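# Close all open drawers without disturbing cabinets

## Task

Push every drawer that is open until it is fully closed, keep the cabinets close to their original positions, topple nothing, and keep the robot upright and untilted, since a fall or a tilted robot means failure.

## Robot and tools

Robot: a Dexmate Vega on three wheels (two steerable front drive wheels, a passive rear caster). It has a Z-folding torso (thigh, shank, chest), a head with a camera, and two 7-joint arms, each ending in a two-finger gripper with a wrist camera. In the start posture it is 0.70 m long and 0.63 m wide (0.91 m with arms folded), and its front edge is 0.35 m ahead of the base origin. It starts in the stand preset. Nothing stops it tipping, and a fallen robot cannot recover.

Frames (metres): the base frame sits on the floor under the turning point, 0.185 m behind the front axle, with x forward, y left and z up. The chest, left_hand and right_hand readings use this frame. A hand point lies between the fingers, 0.033 m short of the closed tips. The fingers point along the hand's z axis and close along its y axis, and the camera side faces -x. Reported hand positions grow less accurate at long reach. base_odometry uses the base frame as it was at scene start and counts only wheel rotation, so slipping reads as travel. Heading is in rad, positive to the left.

Tool move: performs one action and returns the state plus images from the cameras named in "cameras" (head_camera, left_wrist_camera, right_wrist_camera, or "all"; [] for none). The "pictures" line gives the image order. With no action it just reports state and images. An action is "base" and/or "joints", optionally with "speeds" or "min_time_s"; or "target", optionally with "min_time_s". All parts start together.
- base: an object with one key, and the number is a relative offset from the current base pose. translate_m: -2 to 2 m, forward +. strafe_m: -2 to 2 m, left +, heading may drift about 0.02 rad. rotate_rad: -3.2 to 3.2 rad, counter-clockwise +. The front wheels first steer to the new direction (up to 1.1 s).
- joints: an object of absolute joint angles in rad, keyed by name. Torso: torso_hip_rad 0 to 1.57, torso_knee_rad 0 to 3.141, torso_waist_rad -1.57 to 1.57 (chest forward lean = knee - hip - waist). Arm keys per side: shoulder_pitch, shoulder_yaw, upper_arm_roll, elbow, forearm_roll, wrist_pitch, wrist_yaw, gripper (0 closed to 0.785). The right arm's shoulder pitch and wrist pitch signs are flipped relative to the left (negative lowers). Head: head_pan_rad, head_tilt_rad, head_camera_tilt_rad. Presets (hip, knee, waist): stand 0.469, 1.617, 1.048; stand_high 0.78, 1.57, 0.44; lean_20 0.52, 1.05, 0.18; lean_45 0.52, 1.05, -0.26; low_lean_45 0, 0, -0.79. Fold pose in key order (shoulder_pitch to wrist_yaw): left 1, 0.5, -0.6, -2.5, 0, -0.9, 0; right -1, -0.5, 0.6, -2.5, 0, 0.9, 0. Fold the arms before going to low_lean_45.
- target: an absolute pose for a single hand: side ("left"/"right"), x, y, z in m in the base frame (-3 to 3), pitch_deg (90 points fingers down, 0 level; -30 to 95), heading_deg (0 forward, + counter-clockwise), optional roll_deg (default 0), and optional line_only (true refuses anything except a straight-line path). It is checked only against the robot's own body, not the room, and the robot must be still. The status reads reached (within 10 mm and 2 degrees), short (with the error; for "short (part of ...)" send it again), or refused with a reason.
- speeds: top speed per base key for this action only: translate 0.04 to 0.5 m/s (default 0.3), strafe 0.04 to 0.3, rotate 0.1 to 0.6. min_time_s: 0.1 to 8 s, the minimum duration of arm and head motions.
Unknown keys make a call invalid, and out-of-range values get it refused. A refusal halts the later calls in the same reply.

Result lines: "move" is done or the worst status. done, off_target (stopped short and may still push), contact_stop (an arm motor strained about 0.6 s; that whole joint group halts), contact_stop_at_<key>, time_out, not_followed (the self-collision check withheld the command), limit_stop_at_motor_heat, unfinished. on_its_own lists uncommanded behaviour. turned_by_imu above 0.03 rad after a straight or sideways drive suggests the base hit something. A base time_out means it was blocked. A count near 0.000 means it is blocked or the wheels cannot steer (try a small rotation). base_tilt is in degrees. The torque and motor temperature lines follow joint order; MOTOR HOT appears at 65 C, and an over-temperature stop at 80 C pauses that arm 30-60 s.

Tool wait: seconds 0 to 10, plus cameras. Tool zoom_image: camera plus region [x0, y0, x1, y1] in pixels (at most 504 per side) of the latest image. read_manual gives licence text only. finished_scene(scene) ends the current scene and cannot be undone, so check first that every drawer is fully shut.

Cautions: the base does not stop at furniture and may keep shoving it, so go slowly near cabinets and do not shift them. Push drawers gently, not by slamming them, and push with the base at default speed or less. Never let the arms collide or squeeze each other. Keep joint loads under the torque limits (wrist joints 23.7 N m) to avoid a 10 s torque fault. Back an arm off after any stop so it does not keep pressing and heating. Avoid fast driving with the chest leaned forward. Head panning can hit the chest unless head_tilt_rad is 0 or less and head_camera_tilt_rad stays between -1.1 and 0.9. Between calls the robot keeps holding its last command.

Each tool is called after "Request:" by a JSON object that holds its "method" and its "body", one argument or row to a line.

## Session

Request:
{"method": "move", "body": {
  "cameras": ["all"]
}}

Scene clock: 0.00 s.
Joint torques (N m): no reading
Motor temperatures (°C): left_arm=[27 30 30 30 34 38 35] | right_arm=[29 28 29 31 34 34 35]
base_odometry: x=+0.000 y=+0.000 heading=+0.000
turned_by_wheels: +0.000
turned_by_imu: +0.000
base_tilt: forward=+0.7 right=-0.1
base_status: not commanded
joint_positions: torso_hip_rad=+0.469 torso_knee_rad=+1.617 torso_waist_rad=+1.048 left_shoulder_pitch_rad=+2.210 left_shoulder_yaw_rad=-0.006 left_upper_arm_roll_rad=+0.013 left_elbow_rad=-1.094 left_forearm_roll_rad=-0.007 left_wrist_pitch_rad=-0.507 left_wrist_yaw_rad=+0.008 left_gripper_rad=+0.005 right_shoulder_pitch_rad=-2.215 right_shoulder_yaw_rad=+0.000 right_upper_arm_roll_rad=+0.002 right_elbow_rad=-1.113 right_forearm_roll_rad=-0.019 right_wrist_pitch_rad=+0.494 right_wrist_yaw_rad=-0.004 right_gripper_rad=+0.005 head_pan_rad=+0.000 head_tilt_rad=+0.000 head_camera_tilt_rad=+0.000
joint_status: not commanded
chest: x=-0.0111 y=+0.0000 z=+1.4155 quat_wxyz=(+0.999, +0.000, +0.050, +0.000) (m; base frame)
left_hand: x=+0.1668 y=+0.2219 z=+0.6241 quat_wxyz=(+0.418, -0.005, +0.908, -0.003) pitch_deg=+40.6 heading_deg=-0.1 roll_deg=-0.8 back=up (m; base frame)
right_hand: x=+0.1687 y=-0.2287 z=+0.6257 quat_wxyz=(+0.418, -0.008, +0.908, -0.002) pitch_deg=+40.6 heading_deg=+0.2 roll_deg=-0.8 back=up (m; base frame)
pictures: head_camera, left_wrist_camera, right_wrist_camera
Images, in order (width x height): head_camera 896x560, left_wrist_camera 672x420, right_wrist_camera 672x420.

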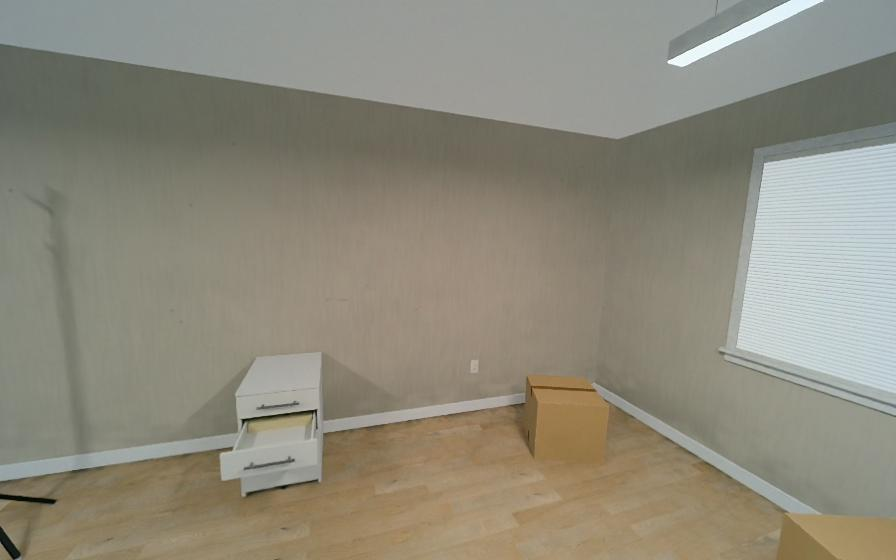

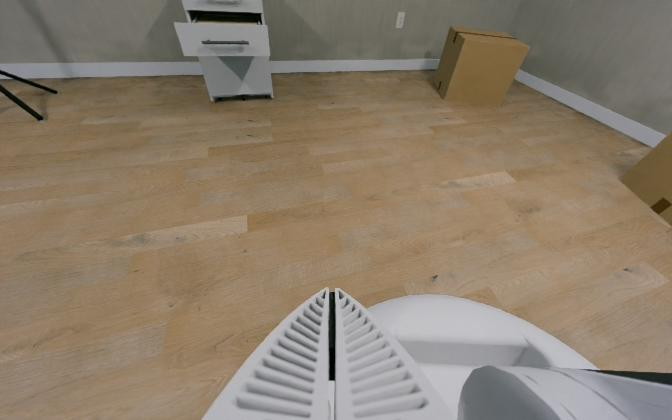

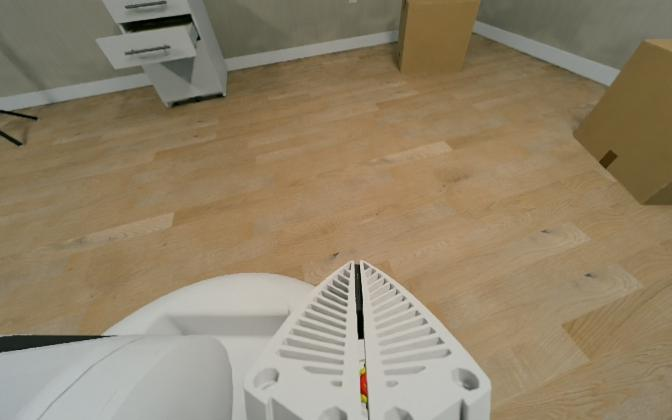

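Request:
{"method": "zoom_image", "body": {
  "camera": "head_camera",
  "region": [180, 320, 380, 520]
}}

Request:
{"method": "move", "body": {
  "joints": {"head_pan_rad": 1.2},
  "cameras": ["head_camera"]
}}

Request:
{"method": "move", "body": {
  "joints": {"head_pan_rad": -1.2},
  "cameras": ["head_camera"]
}}

Request:
{"method": "move", "body": {
  "joints": {"head_pan_rad": -2.5},
  "cameras": ["head_camera"]
}}

Request:
{"method": "move", "body": {
  "joints": {"head_pan_rad": 2.5},
  "cameras": ["head_camera"]
}}

Scaled by 2.520 from the camera's 896x560 image, which has a finer 960x600 frame.

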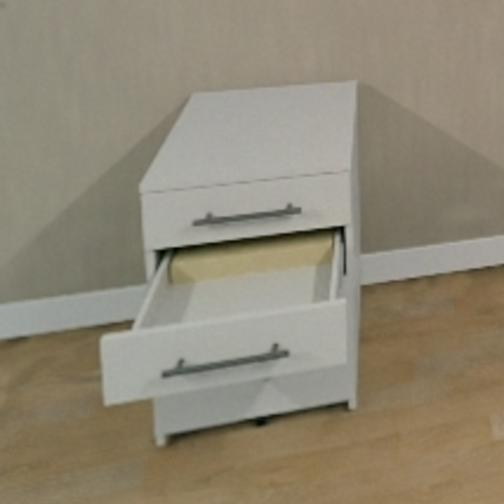

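Scene clock: 7.93 s.
Joint torques (N m): left_arm=[6.75 0.7 -0.98 -3.52 0.55 -2.31 0.21] | right_arm=[-2.58 0.72 -0.65 -3.3 -0.05 1.67 0.05]
move: done
base_odometry: x=+0.000 y=+0.000 heading=+0.000
turned_by_wheels: +0.000
turned_by_imu: +0.001
base_tilt: forward=+0.6 right=-0.1
base_status: not commanded
joint_positions: torso_hip_rad=+0.469 torso_knee_rad=+1.617 torso_waist_rad=+1.048 left_shoulder_pitch_rad=+2.210 left_shoulder_yaw_rad=-0.006 left_upper_arm_roll_rad=+0.013 left_elbow_rad=-1.094 left_forearm_roll_rad=-0.007 left_wrist_pitch_rad=-0.507 left_wrist_yaw_rad=+0.008 left_gripper_rad=+0.005 right_shoulder_pitch_rad=-2.215 right_shoulder_yaw_rad=+0.000 right_upper_arm_roll_rad=+0.002 right_elbow_rad=-1.113 right_forearm_roll_rad=-0.019 right_wrist_pitch_rad=+0.494 right_wrist_yaw_rad=-0.004 right_gripper_rad=+0.005 head_pan_rad=+1.200 head_tilt_rad=+0.000 head_camera_tilt_rad=+0.000
joint_status: all done
chest: x=-0.0111 y=+0.0000 z=+1.4155 quat_wxyz=(+0.999, +0.000, +0.050, +0.000) (m; base frame)
left_hand: x=+0.1668 y=+0.2219 z=+0.6241 quat_wxyz=(+0.418, -0.005, +0.908, -0.003) pitch_deg=+40.6 heading_deg=-0.1 roll_deg=-0.8 back=up (m; base frame)
right_hand: x=+0.1687 y=-0.2287 z=+0.6257 quat_wxyz=(+0.418, -0.008, +0.908, -0.002) pitch_deg=+40.6 heading_deg=+0.2 roll_deg=-0.8 back=up (m; base frame)
pictures: head_camera
Images, in order (width x height): head_camera 896x560.

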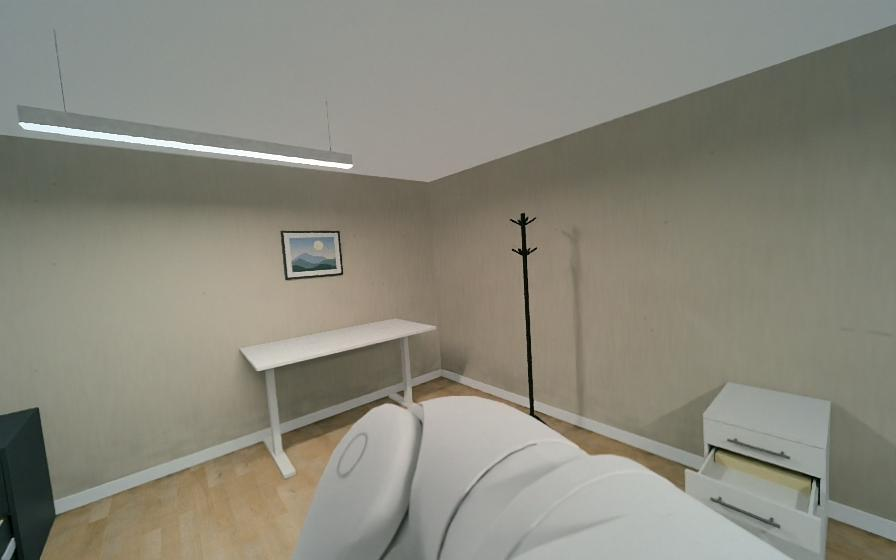

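Scene clock: 10.20 s.
Joint torques (N m): left_arm=[4.32 -1.24 0.72 -6.19 -0.66 -1.74 -0.07] | right_arm=[-4.13 -0.11 -0.79 -3.96 -0.04 1.42 0.11]
move: done
base_odometry: x=+0.000 y=+0.000 heading=+0.000
turned_by_wheels: +0.000
turned_by_imu: +0.000
base_tilt: forward=+0.7 right=-0.1
base_status: not commanded
joint_positions: torso_hip_rad=+0.469 torso_knee_rad=+1.617 torso_waist_rad=+1.048 left_shoulder_pitch_rad=+2.210 left_shoulder_yaw_rad=-0.006 left_upper_arm_roll_rad=+0.013 left_elbow_rad=-1.094 left_forearm_roll_rad=-0.007 left_wrist_pitch_rad=-0.507 left_wrist_yaw_rad=+0.008 left_gripper_rad=+0.005 right_shoulder_pitch_rad=-2.215 right_shoulder_yaw_rad=+0.000 right_upper_arm_roll_rad=+0.002 right_elbow_rad=-1.113 right_forearm_roll_rad=-0.019 right_wrist_pitch_rad=+0.494 right_wrist_yaw_rad=-0.004 right_gripper_rad=+0.005 head_pan_rad=-1.200 head_tilt_rad=+0.000 head_camera_tilt_rad=+0.000
joint_status: all done
chest: x=-0.0111 y=+0.0000 z=+1.4155 quat_wxyz=(+0.999, +0.000, +0.050, +0.000) (m; base frame)
left_hand: x=+0.1668 y=+0.2219 z=+0.6241 quat_wxyz=(+0.418, -0.005, +0.908, -0.003) pitch_deg=+40.6 heading_deg=-0.1 roll_deg=-0.8 back=up (m; base frame)
right_hand: x=+0.1687 y=-0.2287 z=+0.6257 quat_wxyz=(+0.418, -0.008, +0.908, -0.002) pitch_deg=+40.6 heading_deg=+0.2 roll_deg=-0.8 back=up (m; base frame)
pictures: head_camera
Images, in order (width x height): head_camera 896x560.

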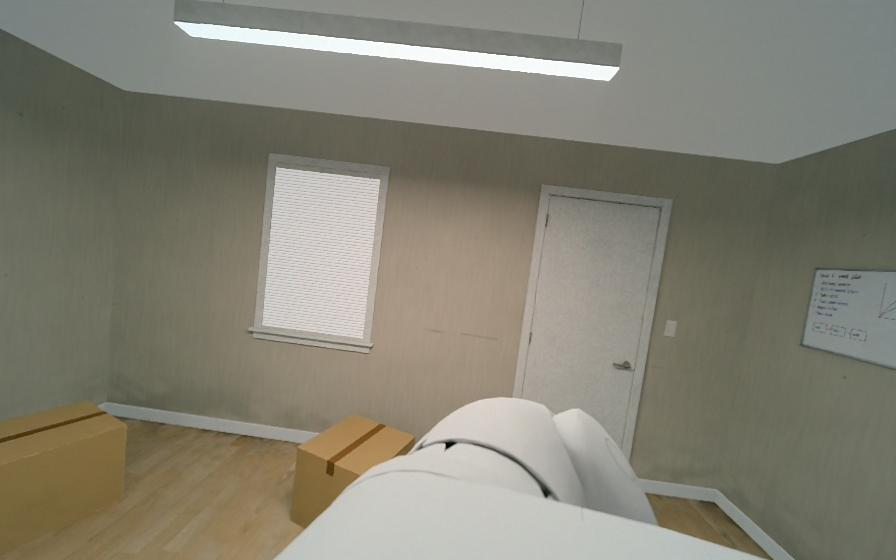

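Scene clock: 11.73 s.
Joint torques (N m): left_arm=[8.01 -0.96 -0.71 -6.63 -0.25 -2.31 -0.28] | right_arm=[-3.64 1.21 -0.72 -4.06 0.07 1.64 -0.04]
move: done
base_odometry: x=+0.000 y=+0.000 heading=+0.000
turned_by_wheels: +0.000
turned_by_imu: +0.000
base_tilt: forward=+0.6 right=+0.0
base_status: not commanded
joint_positions: torso_hip_rad=+0.469 torso_knee_rad=+1.617 torso_waist_rad=+1.048 left_shoulder_pitch_rad=+2.210 left_shoulder_yaw_rad=-0.006 left_upper_arm_roll_rad=+0.013 left_elbow_rad=-1.094 left_forearm_roll_rad=-0.007 left_wrist_pitch_rad=-0.507 left_wrist_yaw_rad=+0.008 left_gripper_rad=+0.005 right_shoulder_pitch_rad=-2.215 right_shoulder_yaw_rad=+0.000 right_upper_arm_roll_rad=+0.002 right_elbow_rad=-1.113 right_forearm_roll_rad=-0.019 right_wrist_pitch_rad=+0.494 right_wrist_yaw_rad=-0.004 right_gripper_rad=+0.005 head_pan_rad=-2.500 head_tilt_rad=+0.000 head_camera_tilt_rad=+0.000
joint_status: all done
chest: x=-0.0111 y=+0.0000 z=+1.4155 quat_wxyz=(+0.999, +0.000, +0.050, +0.000) (m; base frame)
left_hand: x=+0.1668 y=+0.2219 z=+0.6241 quat_wxyz=(+0.418, -0.005, +0.908, -0.003) pitch_deg=+40.6 heading_deg=-0.1 roll_deg=-0.8 back=up (m; base frame)
right_hand: x=+0.1687 y=-0.2287 z=+0.6257 quat_wxyz=(+0.418, -0.008, +0.908, -0.002) pitch_deg=+40.6 heading_deg=+0.2 roll_deg=-0.8 back=up (m; base frame)
pictures: head_camera
Images, in order (width x height): head_camera 896x560.

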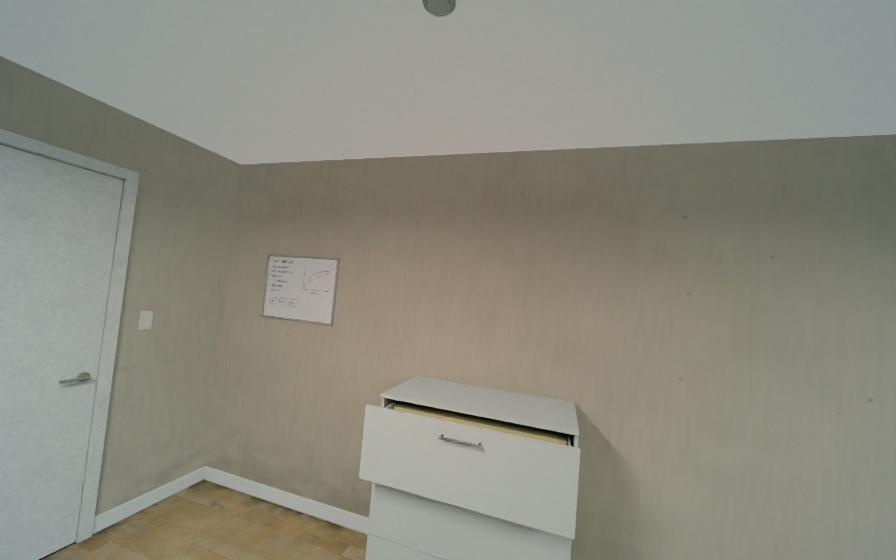

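Scene clock: 15.73 s.
Joint torques (N m): left_arm=[6.22 -2.57 1.99 -4.96 -0.23 -1.7 0.18] | right_arm=[-3.38 0.28 -0.81 -3.35 0.08 1.83 -0.06]
move: done
base_odometry: x=+0.000 y=+0.000 heading=+0.000
turned_by_wheels: +0.000
turned_by_imu: +0.001
base_tilt: forward=+0.7 right=-0.1
base_status: not commanded
joint_positions: torso_hip_rad=+0.469 torso_knee_rad=+1.617 torso_waist_rad=+1.048 left_shoulder_pitch_rad=+2.210 left_shoulder_yaw_rad=-0.006 left_upper_arm_roll_rad=+0.013 left_elbow_rad=-1.094 left_forearm_roll_rad=-0.007 left_wrist_pitch_rad=-0.507 left_wrist_yaw_rad=+0.008 left_gripper_rad=+0.005 right_shoulder_pitch_rad=-2.215 right_shoulder_yaw_rad=+0.000 right_upper_arm_roll_rad=+0.002 right_elbow_rad=-1.113 right_forearm_roll_rad=-0.019 right_wrist_pitch_rad=+0.494 right_wrist_yaw_rad=-0.004 right_gripper_rad=+0.005 head_pan_rad=+2.500 head_tilt_rad=+0.000 head_camera_tilt_rad=+0.000
joint_status: all done
chest: x=-0.0111 y=+0.0000 z=+1.4155 quat_wxyz=(+0.999, +0.000, +0.050, +0.000) (m; base frame)
left_hand: x=+0.1668 y=+0.2219 z=+0.6241 quat_wxyz=(+0.418, -0.005, +0.908, -0.003) pitch_deg=+40.6 heading_deg=-0.1 roll_deg=-0.8 back=up (m; base frame)
right_hand: x=+0.1687 y=-0.2287 z=+0.6257 quat_wxyz=(+0.418, -0.008, +0.908, -0.002) pitch_deg=+40.6 heading_deg=+0.2 roll_deg=-0.8 back=up (m; base frame)
pictures: head_camera
Images, in order (width x height): head_camera 896x560.

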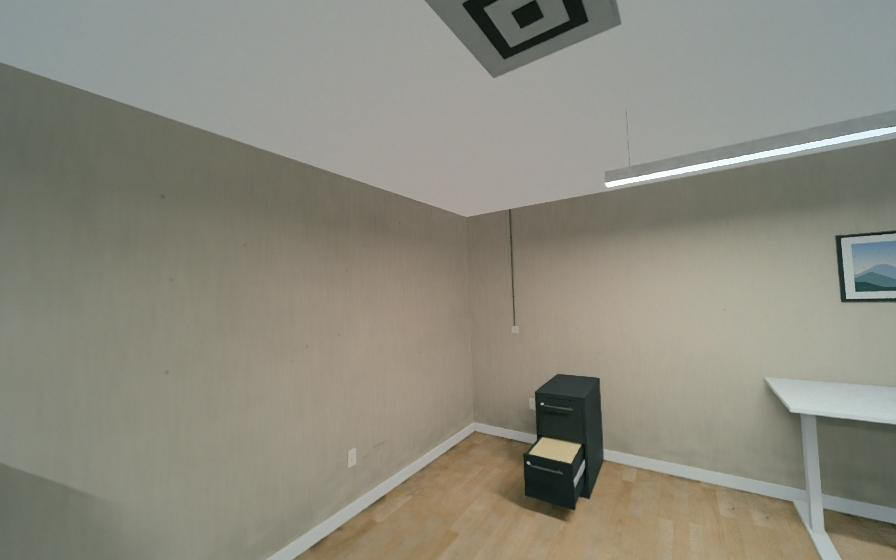

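Request:
{"method": "zoom_image", "body": {
  "camera": "head_camera",
  "region": [500, 360, 640, 520]
}}

Request:
{"method": "move", "body": {
  "joints": {"head_pan_rad": -2.6, "head_camera_tilt_rad": 0.4},
  "cameras": ["head_camera"]
}}

Request:
{"method": "zoom_image", "body": {
  "camera": "head_camera",
  "region": [300, 220, 600, 500]
}}

Scaled by 3.150 from the camera's 896x560 image, which has a finer 960x600 frame.

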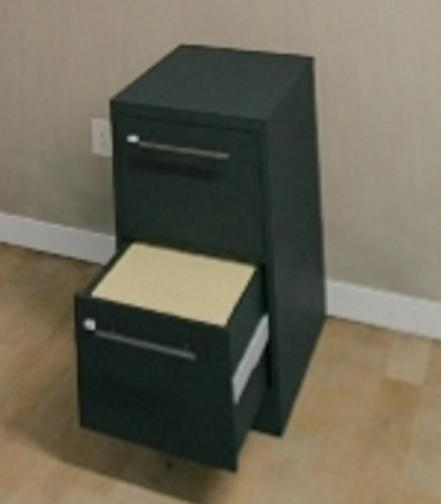

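Scene clock: 42.77 s.
Joint torques (N m): left_arm=[7.24 -2.06 -1.3 -5.55 0.76 -2.35 -0.59] | right_arm=[-1.9 0.39 -0.78 -4.67 0.11 1.88 0.14]
move: done
base_odometry: x=+0.000 y=+0.000 heading=+0.000
turned_by_wheels: +0.000
turned_by_imu: +0.001
base_tilt: forward=+0.6 right=-0.1
base_status: not commanded
joint_positions: torso_hip_rad=+0.469 torso_knee_rad=+1.617 torso_waist_rad=+1.048 left_shoulder_pitch_rad=+2.210 left_shoulder_yaw_rad=-0.006 left_upper_arm_roll_rad=+0.013 left_elbow_rad=-1.094 left_forearm_roll_rad=-0.007 left_wrist_pitch_rad=-0.507 left_wrist_yaw_rad=+0.008 left_gripper_rad=+0.005 right_shoulder_pitch_rad=-2.215 right_shoulder_yaw_rad=+0.000 right_upper_arm_roll_rad=+0.002 right_elbow_rad=-1.113 right_forearm_roll_rad=-0.019 right_wrist_pitch_rad=+0.494 right_wrist_yaw_rad=-0.004 right_gripper_rad=+0.005 head_pan_rad=-2.600 head_tilt_rad=+0.000 head_camera_tilt_rad=+0.400
joint_status: all done
chest: x=-0.0111 y=+0.0000 z=+1.4155 quat_wxyz=(+0.999, +0.000, +0.050, +0.000) (m; base frame)
left_hand: x=+0.1668 y=+0.2219 z=+0.6241 quat_wxyz=(+0.418, -0.005, +0.908, -0.003) pitch_deg=+40.6 heading_deg=-0.1 roll_deg=-0.8 back=up (m; base frame)
right_hand: x=+0.1687 y=-0.2287 z=+0.6257 quat_wxyz=(+0.418, -0.008, +0.908, -0.002) pitch_deg=+40.6 heading_deg=+0.2 roll_deg=-0.8 back=up (m; base frame)
pictures: head_camera
Images, in order (width x height): head_camera 896x560.

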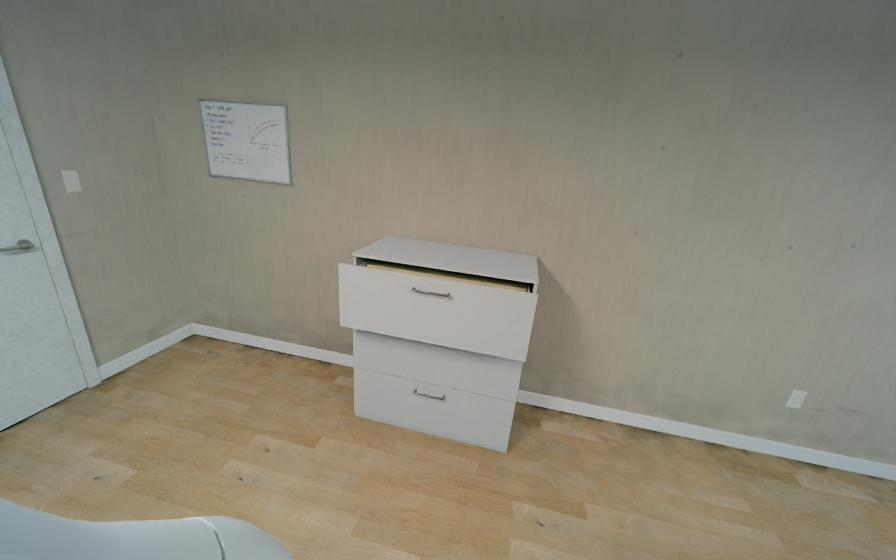

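Scaled by 1.680 from the camera's 896x560 image, which has a finer 960x600 frame.

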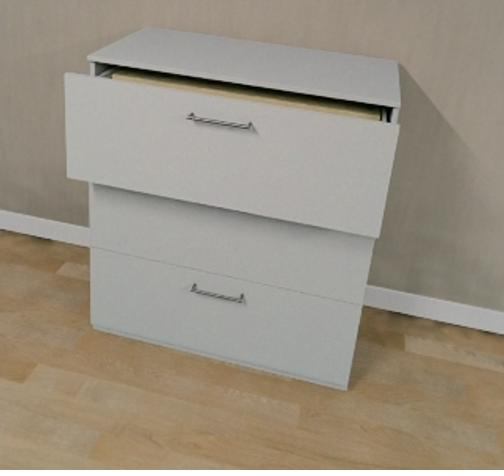

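Request:
{"method": "move", "body": {
  "joints": {"head_pan_rad": 0.0, "head_camera_tilt_rad": 0.0},
  "cameras": ["head_camera"]
}}

Request:
{"method": "zoom_image", "body": {
  "camera": "head_camera",
  "region": [424, 336, 524, 396]
}}

Request:
{"method": "move", "body": {
  "joints": {"head_pan_rad": 0.8},
  "cameras": ["head_camera"]
}}

Request:
{"method": "move", "body": {
  "joints": {"head_pan_rad": -0.8},
  "cameras": ["head_camera"]
}}

Request:
{"method": "move", "body": {
  "joints": {"head_pan_rad": 0.0, "head_camera_tilt_rad": 0.5},
  "cameras": ["head_camera"]
}}

Scene clock: 159.87 s.
Joint torques (N m): left_arm=[5.1 -1.18 1.01 -4.84 -0.33 -2.21 -0.33] | right_arm=[-2.93 0.89 -0.62 -4.5 -0.05 1.72 0.13]
move: done
base_odometry: x=+0.000 y=+0.000 heading=+0.000
turned_by_wheels: +0.000
turned_by_imu: +0.001
base_tilt: forward=+0.6 right=+0.0
base_status: not commanded
joint_positions: torso_hip_rad=+0.469 torso_knee_rad=+1.617 torso_waist_rad=+1.048 left_shoulder_pitch_rad=+2.210 left_shoulder_yaw_rad=-0.006 left_upper_arm_roll_rad=+0.013 left_elbow_rad=-1.094 left_forearm_roll_rad=-0.007 left_wrist_pitch_rad=-0.507 left_wrist_yaw_rad=+0.008 left_gripper_rad=+0.005 right_shoulder_pitch_rad=-2.215 right_shoulder_yaw_rad=+0.000 right_upper_arm_roll_rad=+0.002 right_elbow_rad=-1.113 right_forearm_roll_rad=-0.019 right_wrist_pitch_rad=+0.494 right_wrist_yaw_rad=-0.004 right_gripper_rad=+0.005 head_pan_rad=+0.000 head_tilt_rad=+0.000 head_camera_tilt_rad=+0.000
joint_status: all done
chest: x=-0.0111 y=+0.0000 z=+1.4155 quat_wxyz=(+0.999, +0.000, +0.050, +0.000) (m; base frame)
left_hand: x=+0.1668 y=+0.2219 z=+0.6241 quat_wxyz=(+0.418, -0.005, +0.908, -0.003) pitch_deg=+40.6 heading_deg=-0.1 roll_deg=-0.8 back=up (m; base frame)
right_hand: x=+0.1687 y=-0.2287 z=+0.6257 quat_wxyz=(+0.418, -0.008, +0.908, -0.002) pitch_deg=+40.6 heading_deg=+0.2 roll_deg=-0.8 back=up (m; base frame)
pictures: head_camera
Images, in order (width x height): head_camera 896x560.

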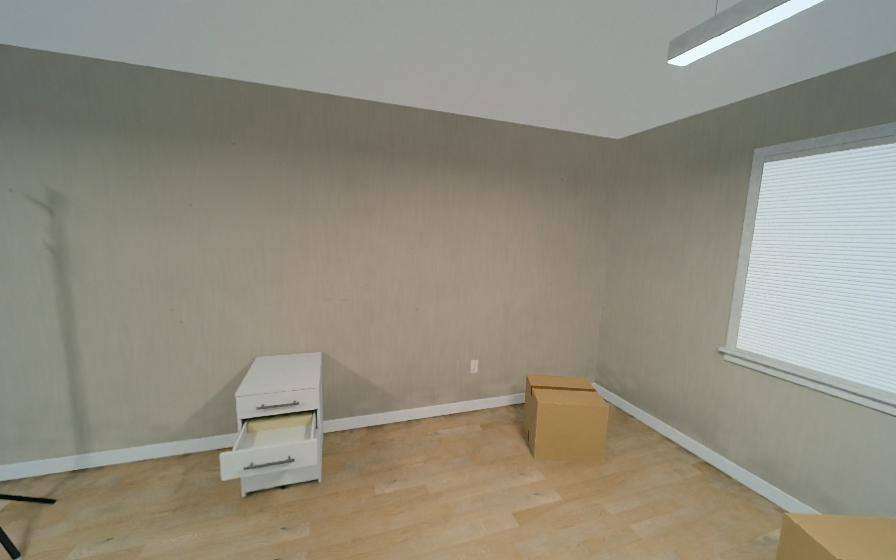

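Scaled by 5.040 from the camera's 896x560 image, which has a finer 960x600 frame.

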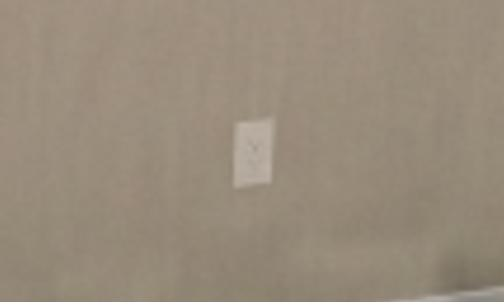

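Scene clock: 161.07 s.
Joint torques (N m): left_arm=[4.01 -2.92 1.29 -7.73 -0.18 -2.22 -0.09] | right_arm=[-3.57 1.37 -0.44 -3.38 0.1 2.03 0.08]
move: done
base_odometry: x=+0.000 y=+0.000 heading=+0.000
turned_by_wheels: +0.000
turned_by_imu: +0.000
base_tilt: forward=+0.7 right=-0.1
base_status: not commanded
joint_positions: torso_hip_rad=+0.469 torso_knee_rad=+1.617 torso_waist_rad=+1.048 left_shoulder_pitch_rad=+2.210 left_shoulder_yaw_rad=-0.006 left_upper_arm_roll_rad=+0.013 left_elbow_rad=-1.094 left_forearm_roll_rad=-0.007 left_wrist_pitch_rad=-0.507 left_wrist_yaw_rad=+0.008 left_gripper_rad=+0.005 right_shoulder_pitch_rad=-2.215 right_shoulder_yaw_rad=+0.000 right_upper_arm_roll_rad=+0.002 right_elbow_rad=-1.113 right_forearm_roll_rad=-0.019 right_wrist_pitch_rad=+0.494 right_wrist_yaw_rad=-0.004 right_gripper_rad=+0.005 head_pan_rad=+0.800 head_tilt_rad=+0.000 head_camera_tilt_rad=+0.000
joint_status: all done
chest: x=-0.0111 y=+0.0000 z=+1.4155 quat_wxyz=(+0.999, +0.000, +0.050, +0.000) (m; base frame)
left_hand: x=+0.1668 y=+0.2219 z=+0.6241 quat_wxyz=(+0.418, -0.005, +0.908, -0.003) pitch_deg=+40.6 heading_deg=-0.1 roll_deg=-0.8 back=up (m; base frame)
right_hand: x=+0.1687 y=-0.2287 z=+0.6257 quat_wxyz=(+0.418, -0.008, +0.908, -0.002) pitch_deg=+40.6 heading_deg=+0.2 roll_deg=-0.8 back=up (m; base frame)
pictures: head_camera
Images, in order (width x height): head_camera 896x560.

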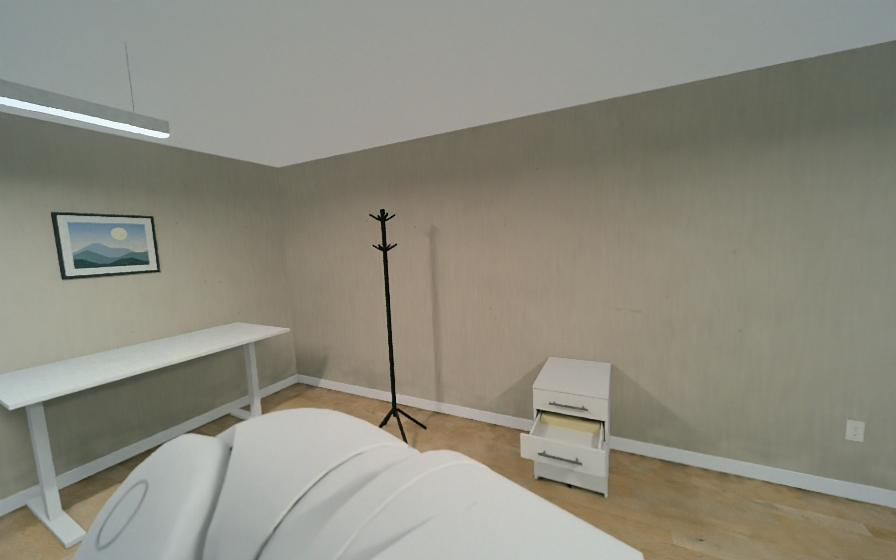

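Scene clock: 162.80 s.
Joint torques (N m): left_arm=[4.42 1.27 1.18 -4.89 0.34 -0.98 0.11] | right_arm=[-3.31 0.09 -0.49 -4.49 0.09 1.4 0.04]
move: done
base_odometry: x=+0.000 y=+0.000 heading=+0.000
turned_by_wheels: +0.000
turned_by_imu: +0.000
base_tilt: forward=+0.7 right=-0.1
base_status: not commanded
joint_positions: torso_hip_rad=+0.469 torso_knee_rad=+1.617 torso_waist_rad=+1.048 left_shoulder_pitch_rad=+2.210 left_shoulder_yaw_rad=-0.006 left_upper_arm_roll_rad=+0.013 left_elbow_rad=-1.094 left_forearm_roll_rad=-0.007 left_wrist_pitch_rad=-0.507 left_wrist_yaw_rad=+0.008 left_gripper_rad=+0.005 right_shoulder_pitch_rad=-2.215 right_shoulder_yaw_rad=+0.000 right_upper_arm_roll_rad=+0.002 right_elbow_rad=-1.113 right_forearm_roll_rad=-0.019 right_wrist_pitch_rad=+0.494 right_wrist_yaw_rad=-0.004 right_gripper_rad=+0.005 head_pan_rad=-0.800 head_tilt_rad=+0.000 head_camera_tilt_rad=+0.000
joint_status: all done
chest: x=-0.0111 y=+0.0000 z=+1.4155 quat_wxyz=(+0.999, +0.000, +0.050, +0.000) (m; base frame)
left_hand: x=+0.1668 y=+0.2219 z=+0.6241 quat_wxyz=(+0.418, -0.005, +0.908, -0.003) pitch_deg=+40.6 heading_deg=-0.1 roll_deg=-0.8 back=up (m; base frame)
right_hand: x=+0.1687 y=-0.2287 z=+0.6257 quat_wxyz=(+0.418, -0.008, +0.908, -0.002) pitch_deg=+40.6 heading_deg=+0.2 roll_deg=-0.8 back=up (m; base frame)
pictures: head_camera
Images, in order (width x height): head_camera 896x560.

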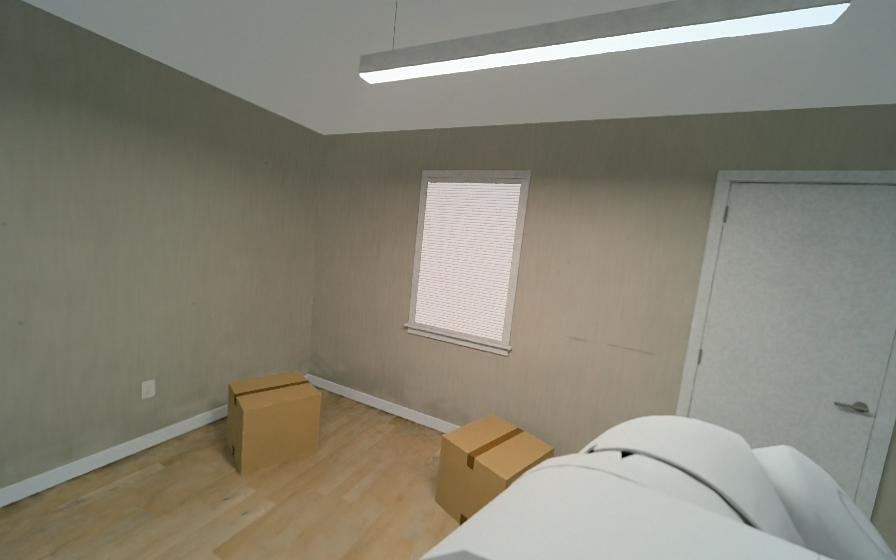

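Scene clock: 164.00 s.
Joint torques (N m): left_arm=[7.64 -1.78 1.75 -5.95 -0.47 -0.92 -0.07] | right_arm=[-3.27 0.45 -0.7 -3.8 0.01 2.57 -0.05]
move: done
base_odometry: x=+0.000 y=+0.000 heading=+0.000
turned_by_wheels: +0.000
turned_by_imu: +0.000
base_tilt: forward=+0.6 right=-0.1
base_status: not commanded
joint_positions: torso_hip_rad=+0.469 torso_knee_rad=+1.617 torso_waist_rad=+1.048 left_shoulder_pitch_rad=+2.210 left_shoulder_yaw_rad=-0.006 left_upper_arm_roll_rad=+0.013 left_elbow_rad=-1.094 left_forearm_roll_rad=-0.007 left_wrist_pitch_rad=-0.507 left_wrist_yaw_rad=+0.008 left_gripper_rad=+0.005 right_shoulder_pitch_rad=-2.215 right_shoulder_yaw_rad=+0.000 right_upper_arm_roll_rad=+0.002 right_elbow_rad=-1.113 right_forearm_roll_rad=-0.019 right_wrist_pitch_rad=+0.494 right_wrist_yaw_rad=-0.004 right_gripper_rad=+0.005 head_pan_rad=+0.000 head_tilt_rad=+0.000 head_camera_tilt_rad=+0.500
joint_status: all done
chest: x=-0.0111 y=+0.0000 z=+1.4155 quat_wxyz=(+0.999, +0.000, +0.050, +0.000) (m; base frame)
left_hand: x=+0.1668 y=+0.2219 z=+0.6241 quat_wxyz=(+0.418, -0.005, +0.908, -0.003) pitch_deg=+40.6 heading_deg=-0.1 roll_deg=-0.8 back=up (m; base frame)
right_hand: x=+0.1687 y=-0.2287 z=+0.6257 quat_wxyz=(+0.418, -0.008, +0.908, -0.002) pitch_deg=+40.6 heading_deg=+0.2 roll_deg=-0.8 back=up (m; base frame)
pictures: head_camera
Images, in order (width x height): head_camera 896x560.

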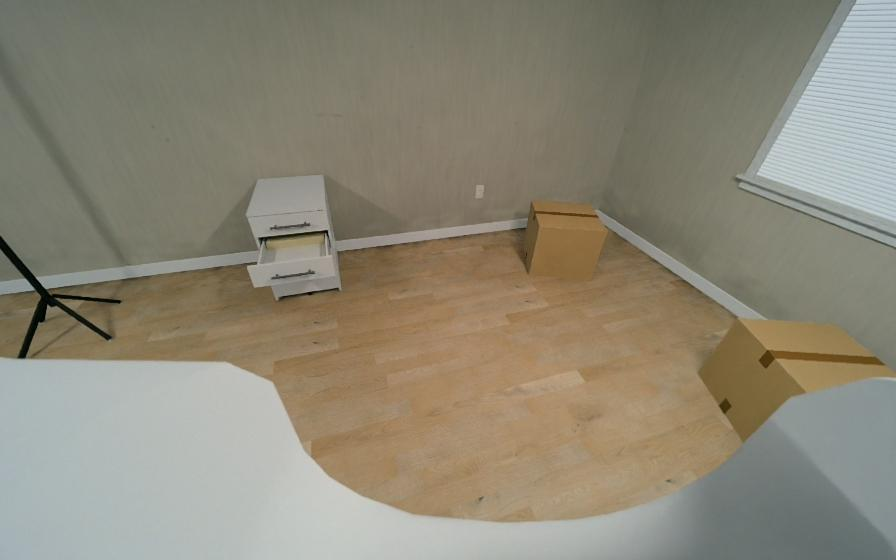

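Request:
{"method": "move", "body": {
  "base": {"rotate_rad": 0.298},
  "joints": {"left_shoulder_pitch_rad": 1.5, "left_elbow_rad": -1.4, "left_wrist_pitch_rad": 0.0, "right_shoulder_pitch_rad": -1.4, "right_shoulder_yaw_rad": -0.3, "right_upper_arm_roll_rad": 0.3, "right_elbow_rad": -2.0, "right_wrist_pitch_rad": 0.8, "head_camera_tilt_rad": 0.2},
  "cameras": ["head_camera"]
}}

Scene clock: 251.47 s.
Joint torques (N m): left_arm=[-14.79 -1.06 -0.63 -13.76 -0.27 -1.84 0.06] | right_arm=[15.36 -7.41 7.04 -9.47 0.41 0.66 -0.2]
move: done
base_odometry: x=+0.000 y=+0.000 heading=+0.298
turned_by_wheels: +0.298
turned_by_imu: +0.293
base_tilt: forward=+0.7 right=+0.0
base_status: done
joint_positions: torso_hip_rad=+0.469 torso_knee_rad=+1.617 torso_waist_rad=+1.048 left_shoulder_pitch_rad=+1.502 left_shoulder_yaw_rad=-0.006 left_upper_arm_roll_rad=+0.013 left_elbow_rad=-1.399 left_forearm_roll_rad=-0.007 left_wrist_pitch_rad=-0.001 left_wrist_yaw_rad=+0.008 left_gripper_rad=+0.005 right_shoulder_pitch_rad=-1.406 right_shoulder_yaw_rad=-0.298 right_upper_arm_roll_rad=+0.297 right_elbow_rad=-1.994 right_forearm_roll_rad=-0.019 right_wrist_pitch_rad=+0.798 right_wrist_yaw_rad=-0.004 right_gripper_rad=+0.005 head_pan_rad=+0.000 head_tilt_rad=+0.000 head_camera_tilt_rad=+0.200
joint_status: all done
chest: x=-0.0111 y=+0.0000 z=+1.4155 quat_wxyz=(+0.999, +0.000, +0.050, +0.000) (m; base frame)
left_hand: x=+0.6706 y=+0.2201 z=+0.9260 quat_wxyz=(+0.632, -0.002, +0.775, -0.006) pitch_deg=+11.6 heading_deg=-0.3 roll_deg=-0.7 back=up (m; base frame)
right_hand: x=+0.4154 y=-0.3075 z=+1.5892 quat_wxyz=(+0.970, -0.119, +0.117, -0.179) pitch_deg=-70.8 heading_deg=+34.9 roll_deg=-55.8 (m; base frame)
pictures: head_camera
Images, in order (width x height): head_camera 896x560.

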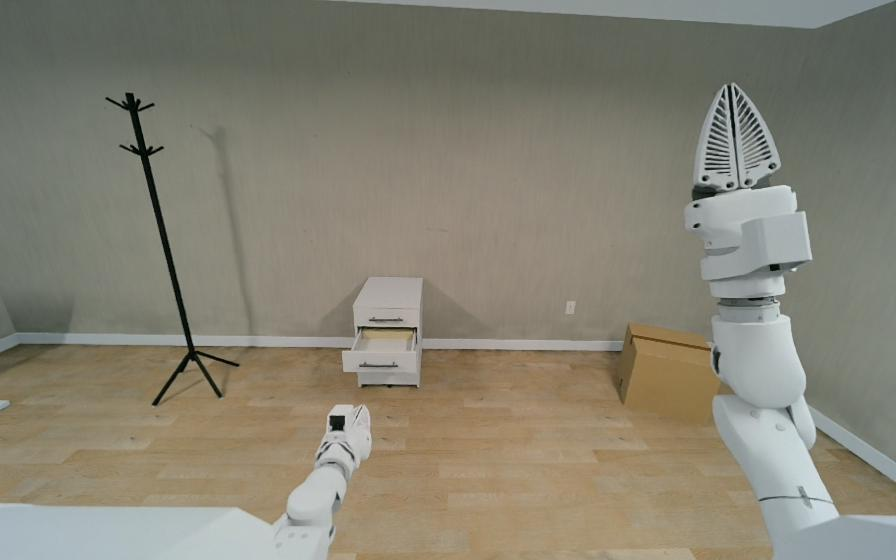

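Request:
{"method": "move", "body": {
  "base": {"translate_m": 0.9},
  "joints": {"torso_hip_rad": 0.0, "torso_knee_rad": 0.0, "torso_waist_rad": -0.79, "left_shoulder_pitch_rad": 0.691, "left_elbow_rad": -1.675, "left_wrist_pitch_rad": 0.544, "right_shoulder_pitch_rad": -1.0, "right_shoulder_yaw_rad": -0.5, "right_upper_arm_roll_rad": 0.6, "right_elbow_rad": -2.5, "right_wrist_pitch_rad": 0.9, "head_camera_tilt_rad": -0.3},
  "cameras": ["all"]
}}

Scene clock: 273.37 s.
Joint torques (N m): left_arm=[29.79 2.3 -0.02 44.44 0.63 20.16 0.63] | right_arm=[10.68 -7.79 7.56 -6.68 1.14 0.13 -0.67]
Motor temperatures (°C): left_arm=[29 30 30 35 34 58 35] | right_arm=[30 28 30 31 34 35 35]
move: torque_fault
TORQUE FAULT: left_wrist_pitch_rad reached its load limit. The left arm stopped for 10 seconds, dropped its targets and accepts commands again: back off and push less far. Before the stop ended, the hold on left_wrist_pitch_rad was turned back by 3.0 degrees, the way its load pushed it. The stop added 8.9 s to the call and to motion_time.
base_odometry: x=+0.859 y=+0.267 heading=+0.299
turned_by_wheels: +0.001
turned_by_imu: +0.004
base_tilt: forward=+0.6 right=-0.1
base_status: done
joint_positions: torso_hip_rad=+0.001 torso_knee_rad=+0.000 torso_waist_rad=-0.789 left_shoulder_pitch_rad=+0.687 left_shoulder_yaw_rad=-0.006 left_upper_arm_roll_rad=+0.013 left_elbow_rad=-1.682 left_forearm_roll_rad=-0.007 left_wrist_pitch_rad=+0.371 left_wrist_yaw_rad=+0.008 left_gripper_rad=+0.004 right_shoulder_pitch_rad=-1.000 right_shoulder_yaw_rad=-0.500 right_upper_arm_roll_rad=+0.600 right_elbow_rad=-2.500 right_forearm_roll_rad=-0.019 right_wrist_pitch_rad=+0.900 right_wrist_yaw_rad=-0.003 right_gripper_rad=+0.005 head_pan_rad=+0.000 head_tilt_rad=+0.000 head_camera_tilt_rad=-0.300
joint_status: left_wrist_pitch_rad torque_fault (moved +0.373 of +0.545); the others done
chest: x=+0.0275 y=+0.0000 z=+0.8385 quat_wxyz=(+0.923, +0.000, +0.384, +0.000) (m; base frame)
left_hand: x=+0.7680 y=+0.2192 z=+0.4822 quat_wxyz=(+0.646, -0.001, +0.763, -0.006) pitch_deg=+9.4 heading_deg=-0.5 roll_deg=-0.6 back=up (m; base frame)
right_hand: x=+0.2122 y=-0.1681 z=+1.0528 quat_wxyz=(+0.921, -0.302, -0.093, -0.228) pitch_deg=-53.2 heading_deg=+93.1 roll_deg=+59.0 back=down (m; base frame)
pictures: head_camera, left_wrist_camera, right_wrist_camera
Images, in order (width x height): head_camera 896x560, left_wrist_camera 672x420, right_wrist_camera 672x420.

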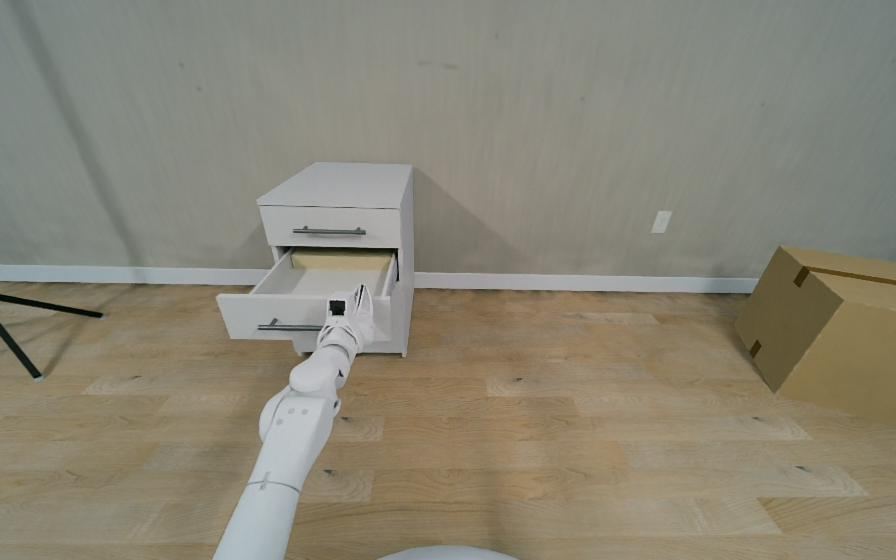

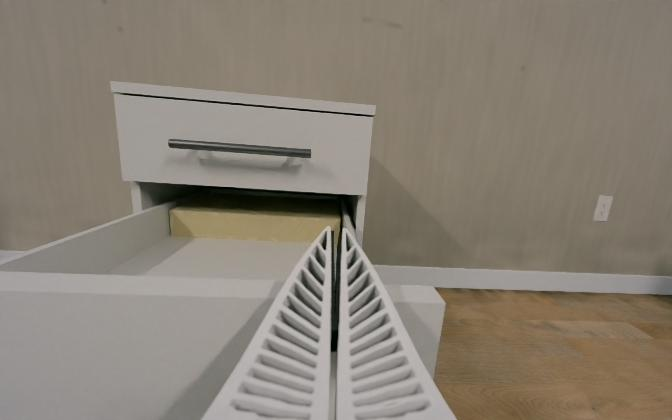

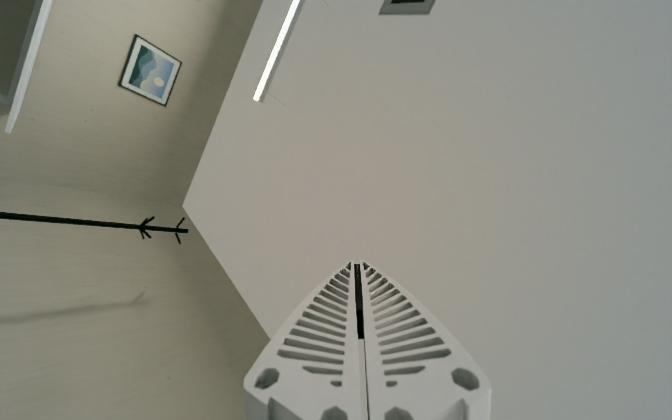

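Request:
{"method": "move", "body": {
  "joints": {"left_wrist_pitch_rad": 0.2, "left_shoulder_pitch_rad": 0.6}
}}

Request:
{"method": "move", "body": {
  "base": {"translate_m": -0.2},
  "cameras": ["all"]
}}

Scene clock: 283.43 s.
Joint torques (N m): left_arm=[20.32 1.8 1.93 24.52 0.96 12.18 0.94] | right_arm=[10.53 -8.53 7.34 -5.55 1.12 -0.48 -0.81]
Motor temperatures (°C): left_arm=[30 30 30 37 34 66 35] | right_arm=[30 28 30 31 34 35 35]
move: not_run
TORQUE FAULT: left_wrist_pitch_rad reached its load limit. The left arm stopped for 10 seconds, dropped its targets and accepts commands again: back off and push less far. Before the stop ended, the hold on left_wrist_pitch_rad was turned back by 2.4 degrees, the way its load pushed it. The left arm was already stopped when this call's commands were due to start, so it ran none of them. The stop added 4.8 s to the call and to motion_time.
MOTOR HOT: joint 6 (wrist pitch) of the left arm reports 66 °C; the controller stops that arm at 80 °C. To cool a motor, set the load down, stop pushing, or move to a pose that needs little force.
base_odometry: x=+0.859 y=+0.267 heading=+0.299
turned_by_wheels: +0.000
turned_by_imu: +0.002
base_tilt: forward=+0.6 right=+0.0
base_status: not commanded
joint_positions: torso_hip_rad=+0.000 torso_knee_rad=+0.000 torso_waist_rad=-0.789 left_shoulder_pitch_rad=+0.686 left_shoulder_yaw_rad=-0.006 left_upper_arm_roll_rad=+0.013 left_elbow_rad=-1.684 left_forearm_roll_rad=-0.007 left_wrist_pitch_rad=+0.339 left_wrist_yaw_rad=+0.008 left_gripper_rad=+0.005 right_shoulder_pitch_rad=-1.000 right_shoulder_yaw_rad=-0.500 right_upper_arm_roll_rad=+0.600 right_elbow_rad=-2.500 right_forearm_roll_rad=-0.019 right_wrist_pitch_rad=+0.900 right_wrist_yaw_rad=-0.003 right_gripper_rad=+0.005 head_pan_rad=+0.000 head_tilt_rad=+0.000 head_camera_tilt_rad=-0.300
joint_status: left_shoulder_pitch_rad not_run; left_wrist_pitch_rad not_run
chest: x=+0.0278 y=+0.0000 z=+0.8383 quat_wxyz=(+0.923, +0.000, +0.384, +0.000) (m; base frame)
left_hand: x=+0.7705 y=+0.2193 z=+0.4967 quat_wxyz=(+0.660, -0.001, +0.751, -0.006) pitch_deg=+7.4 heading_deg=-0.5 roll_deg=-0.6 back=up (m; base frame)
right_hand: x=+0.2126 y=-0.1681 z=+1.0525 quat_wxyz=(+0.921, -0.302, -0.092, -0.228) pitch_deg=-53.2 heading_deg=+93.1 roll_deg=+59.1 back=down (m; base frame)
pictures: none

not run: a stop came earlier in this reply.

Request:
{"method": "move", "body": {
  "joints": {"left_wrist_pitch_rad": 0.1, "left_shoulder_pitch_rad": 0.55}
}}

Request:
{"method": "move", "body": {
  "base": {"translate_m": -0.2},
  "cameras": ["all"]
}}

Scene clock: 288.57 s.
Joint torques (N m): left_arm=[-20.67 -2.05 -1.8 -12.58 0.59 -2.25 0.18] | right_arm=[10.78 -7.88 7.23 -6.28 1.06 -0.91 -0.89]
Motor temperatures (°C): left_arm=[30 30 30 37 34 62 35] | right_arm=[30 28 30 31 34 34 35]
move: done
MOTOR HOT: cleared for the motors of the left arm.
base_odometry: x=+0.859 y=+0.267 heading=+0.299
turned_by_wheels: +0.000
turned_by_imu: +0.001
base_tilt: forward=+0.7 right=-0.1
base_status: not commanded
joint_positions: torso_hip_rad=+0.000 torso_knee_rad=+0.000 torso_waist_rad=-0.790 left_shoulder_pitch_rad=+0.554 left_shoulder_yaw_rad=-0.006 left_upper_arm_roll_rad=+0.013 left_elbow_rad=-1.681 left_forearm_roll_rad=-0.007 left_wrist_pitch_rad=+0.106 left_wrist_yaw_rad=+0.008 left_gripper_rad=+0.005 right_shoulder_pitch_rad=-1.000 right_shoulder_yaw_rad=-0.500 right_upper_arm_roll_rad=+0.600 right_elbow_rad=-2.500 right_forearm_roll_rad=-0.019 right_wrist_pitch_rad=+0.900 right_wrist_yaw_rad=-0.003 right_gripper_rad=+0.005 head_pan_rad=+0.000 head_tilt_rad=+0.000 head_camera_tilt_rad=-0.300
joint_status: all done
chest: x=+0.0285 y=+0.0000 z=+0.8380 quat_wxyz=(+0.923, +0.000, +0.385, +0.000) (m; base frame)
left_hand: x=+0.7993 y=+0.2203 z=+0.6819 quat_wxyz=(+0.784, -0.002, +0.621, -0.007) pitch_deg=-13.3 heading_deg=-0.4 roll_deg=-0.7 back=up (m; base frame)
right_hand: x=+0.2136 y=-0.1681 z=+1.0519 quat_wxyz=(+0.921, -0.302, -0.091, -0.228) pitch_deg=-53.2 heading_deg=+93.0 roll_deg=+59.2 back=down (m; base frame)
pictures: none

Scene clock: 290.70 s.
Joint torques (N m): left_arm=[-17.42 -1.13 0.29 -14.61 -0.03 -2.23 0.04] | right_arm=[9.51 -7.11 7.36 -5.69 1.09 -0.67 -0.83]
Motor temperatures (°C): left_arm=[30 30 30 36 34 60 35] | right_arm=[30 28 30 31 34 34 35]
move: done
base_odometry: x=+0.668 y=+0.208 heading=+0.298
turned_by_wheels: +0.000
turned_by_imu: -0.001
base_tilt: forward=+0.7 right=+0.0
base_status: done
joint_positions: torso_hip_rad=+0.000 torso_knee_rad=+0.000 torso_waist_rad=-0.790 left_shoulder_pitch_rad=+0.550 left_shoulder_yaw_rad=-0.006 left_upper_arm_roll_rad=+0.013 left_elbow_rad=-1.681 left_forearm_roll_rad=-0.007 left_wrist_pitch_rad=+0.100 left_wrist_yaw_rad=+0.008 left_gripper_rad=+0.005 right_shoulder_pitch_rad=-1.000 right_shoulder_yaw_rad=-0.500 right_upper_arm_roll_rad=+0.600 right_elbow_rad=-2.500 right_forearm_roll_rad=-0.019 right_wrist_pitch_rad=+0.900 right_wrist_yaw_rad=-0.003 right_gripper_rad=+0.005 head_pan_rad=+0.000 head_tilt_rad=+0.000 head_camera_tilt_rad=-0.300
joint_status: not commanded
chest: x=+0.0286 y=+0.0000 z=+0.8380 quat_wxyz=(+0.923, +0.000, +0.385, +0.000) (m; base frame)
left_hand: x=+0.7994 y=+0.2203 z=+0.6865 quat_wxyz=(+0.787, -0.002, +0.617, -0.007) pitch_deg=-13.8 heading_deg=-0.4 roll_deg=-0.7 back=up (m; base frame)
right_hand: x=+0.2137 y=-0.1681 z=+1.0518 quat_wxyz=(+0.921, -0.302, -0.091, -0.228) pitch_deg=-53.2 heading_deg=+92.9 roll_deg=+59.3 back=down (m; base frame)
pictures: head_camera, left_wrist_camera, right_wrist_camera
Images, in order (width x height): head_camera 896x560, left_wrist_camera 672x420, right_wrist_camera 672x420.

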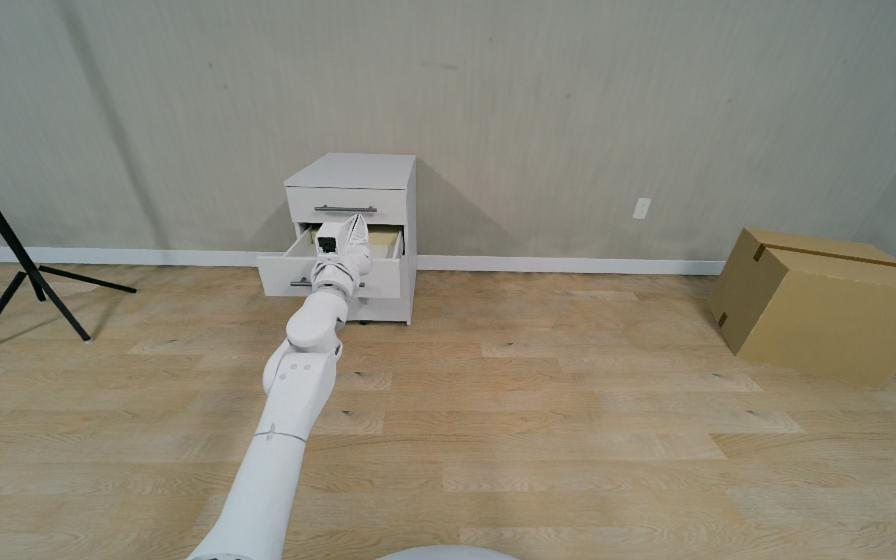

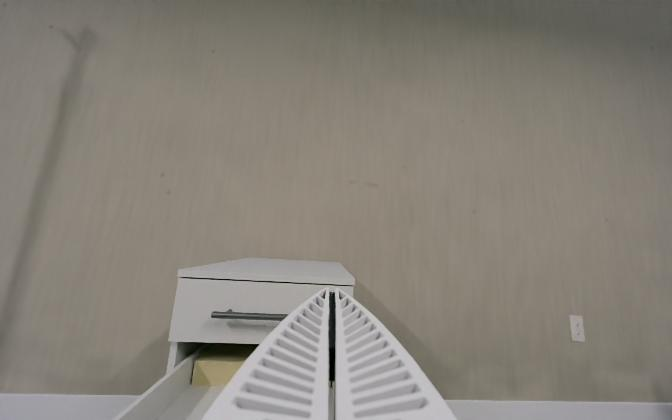

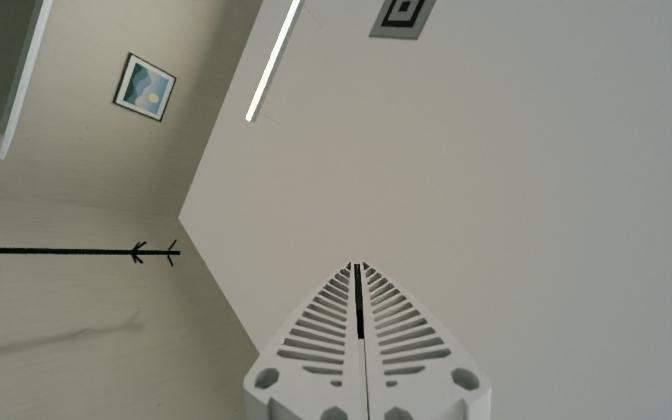

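Request:
{"method": "zoom_image", "body": {
  "camera": "head_camera",
  "region": [240, 140, 440, 340]
}}

Scaled by 2.520 from the camera's 896x560 image, which has a finer 960x600 frame.

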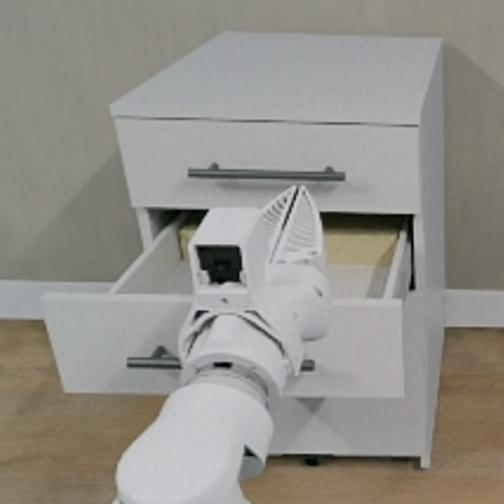

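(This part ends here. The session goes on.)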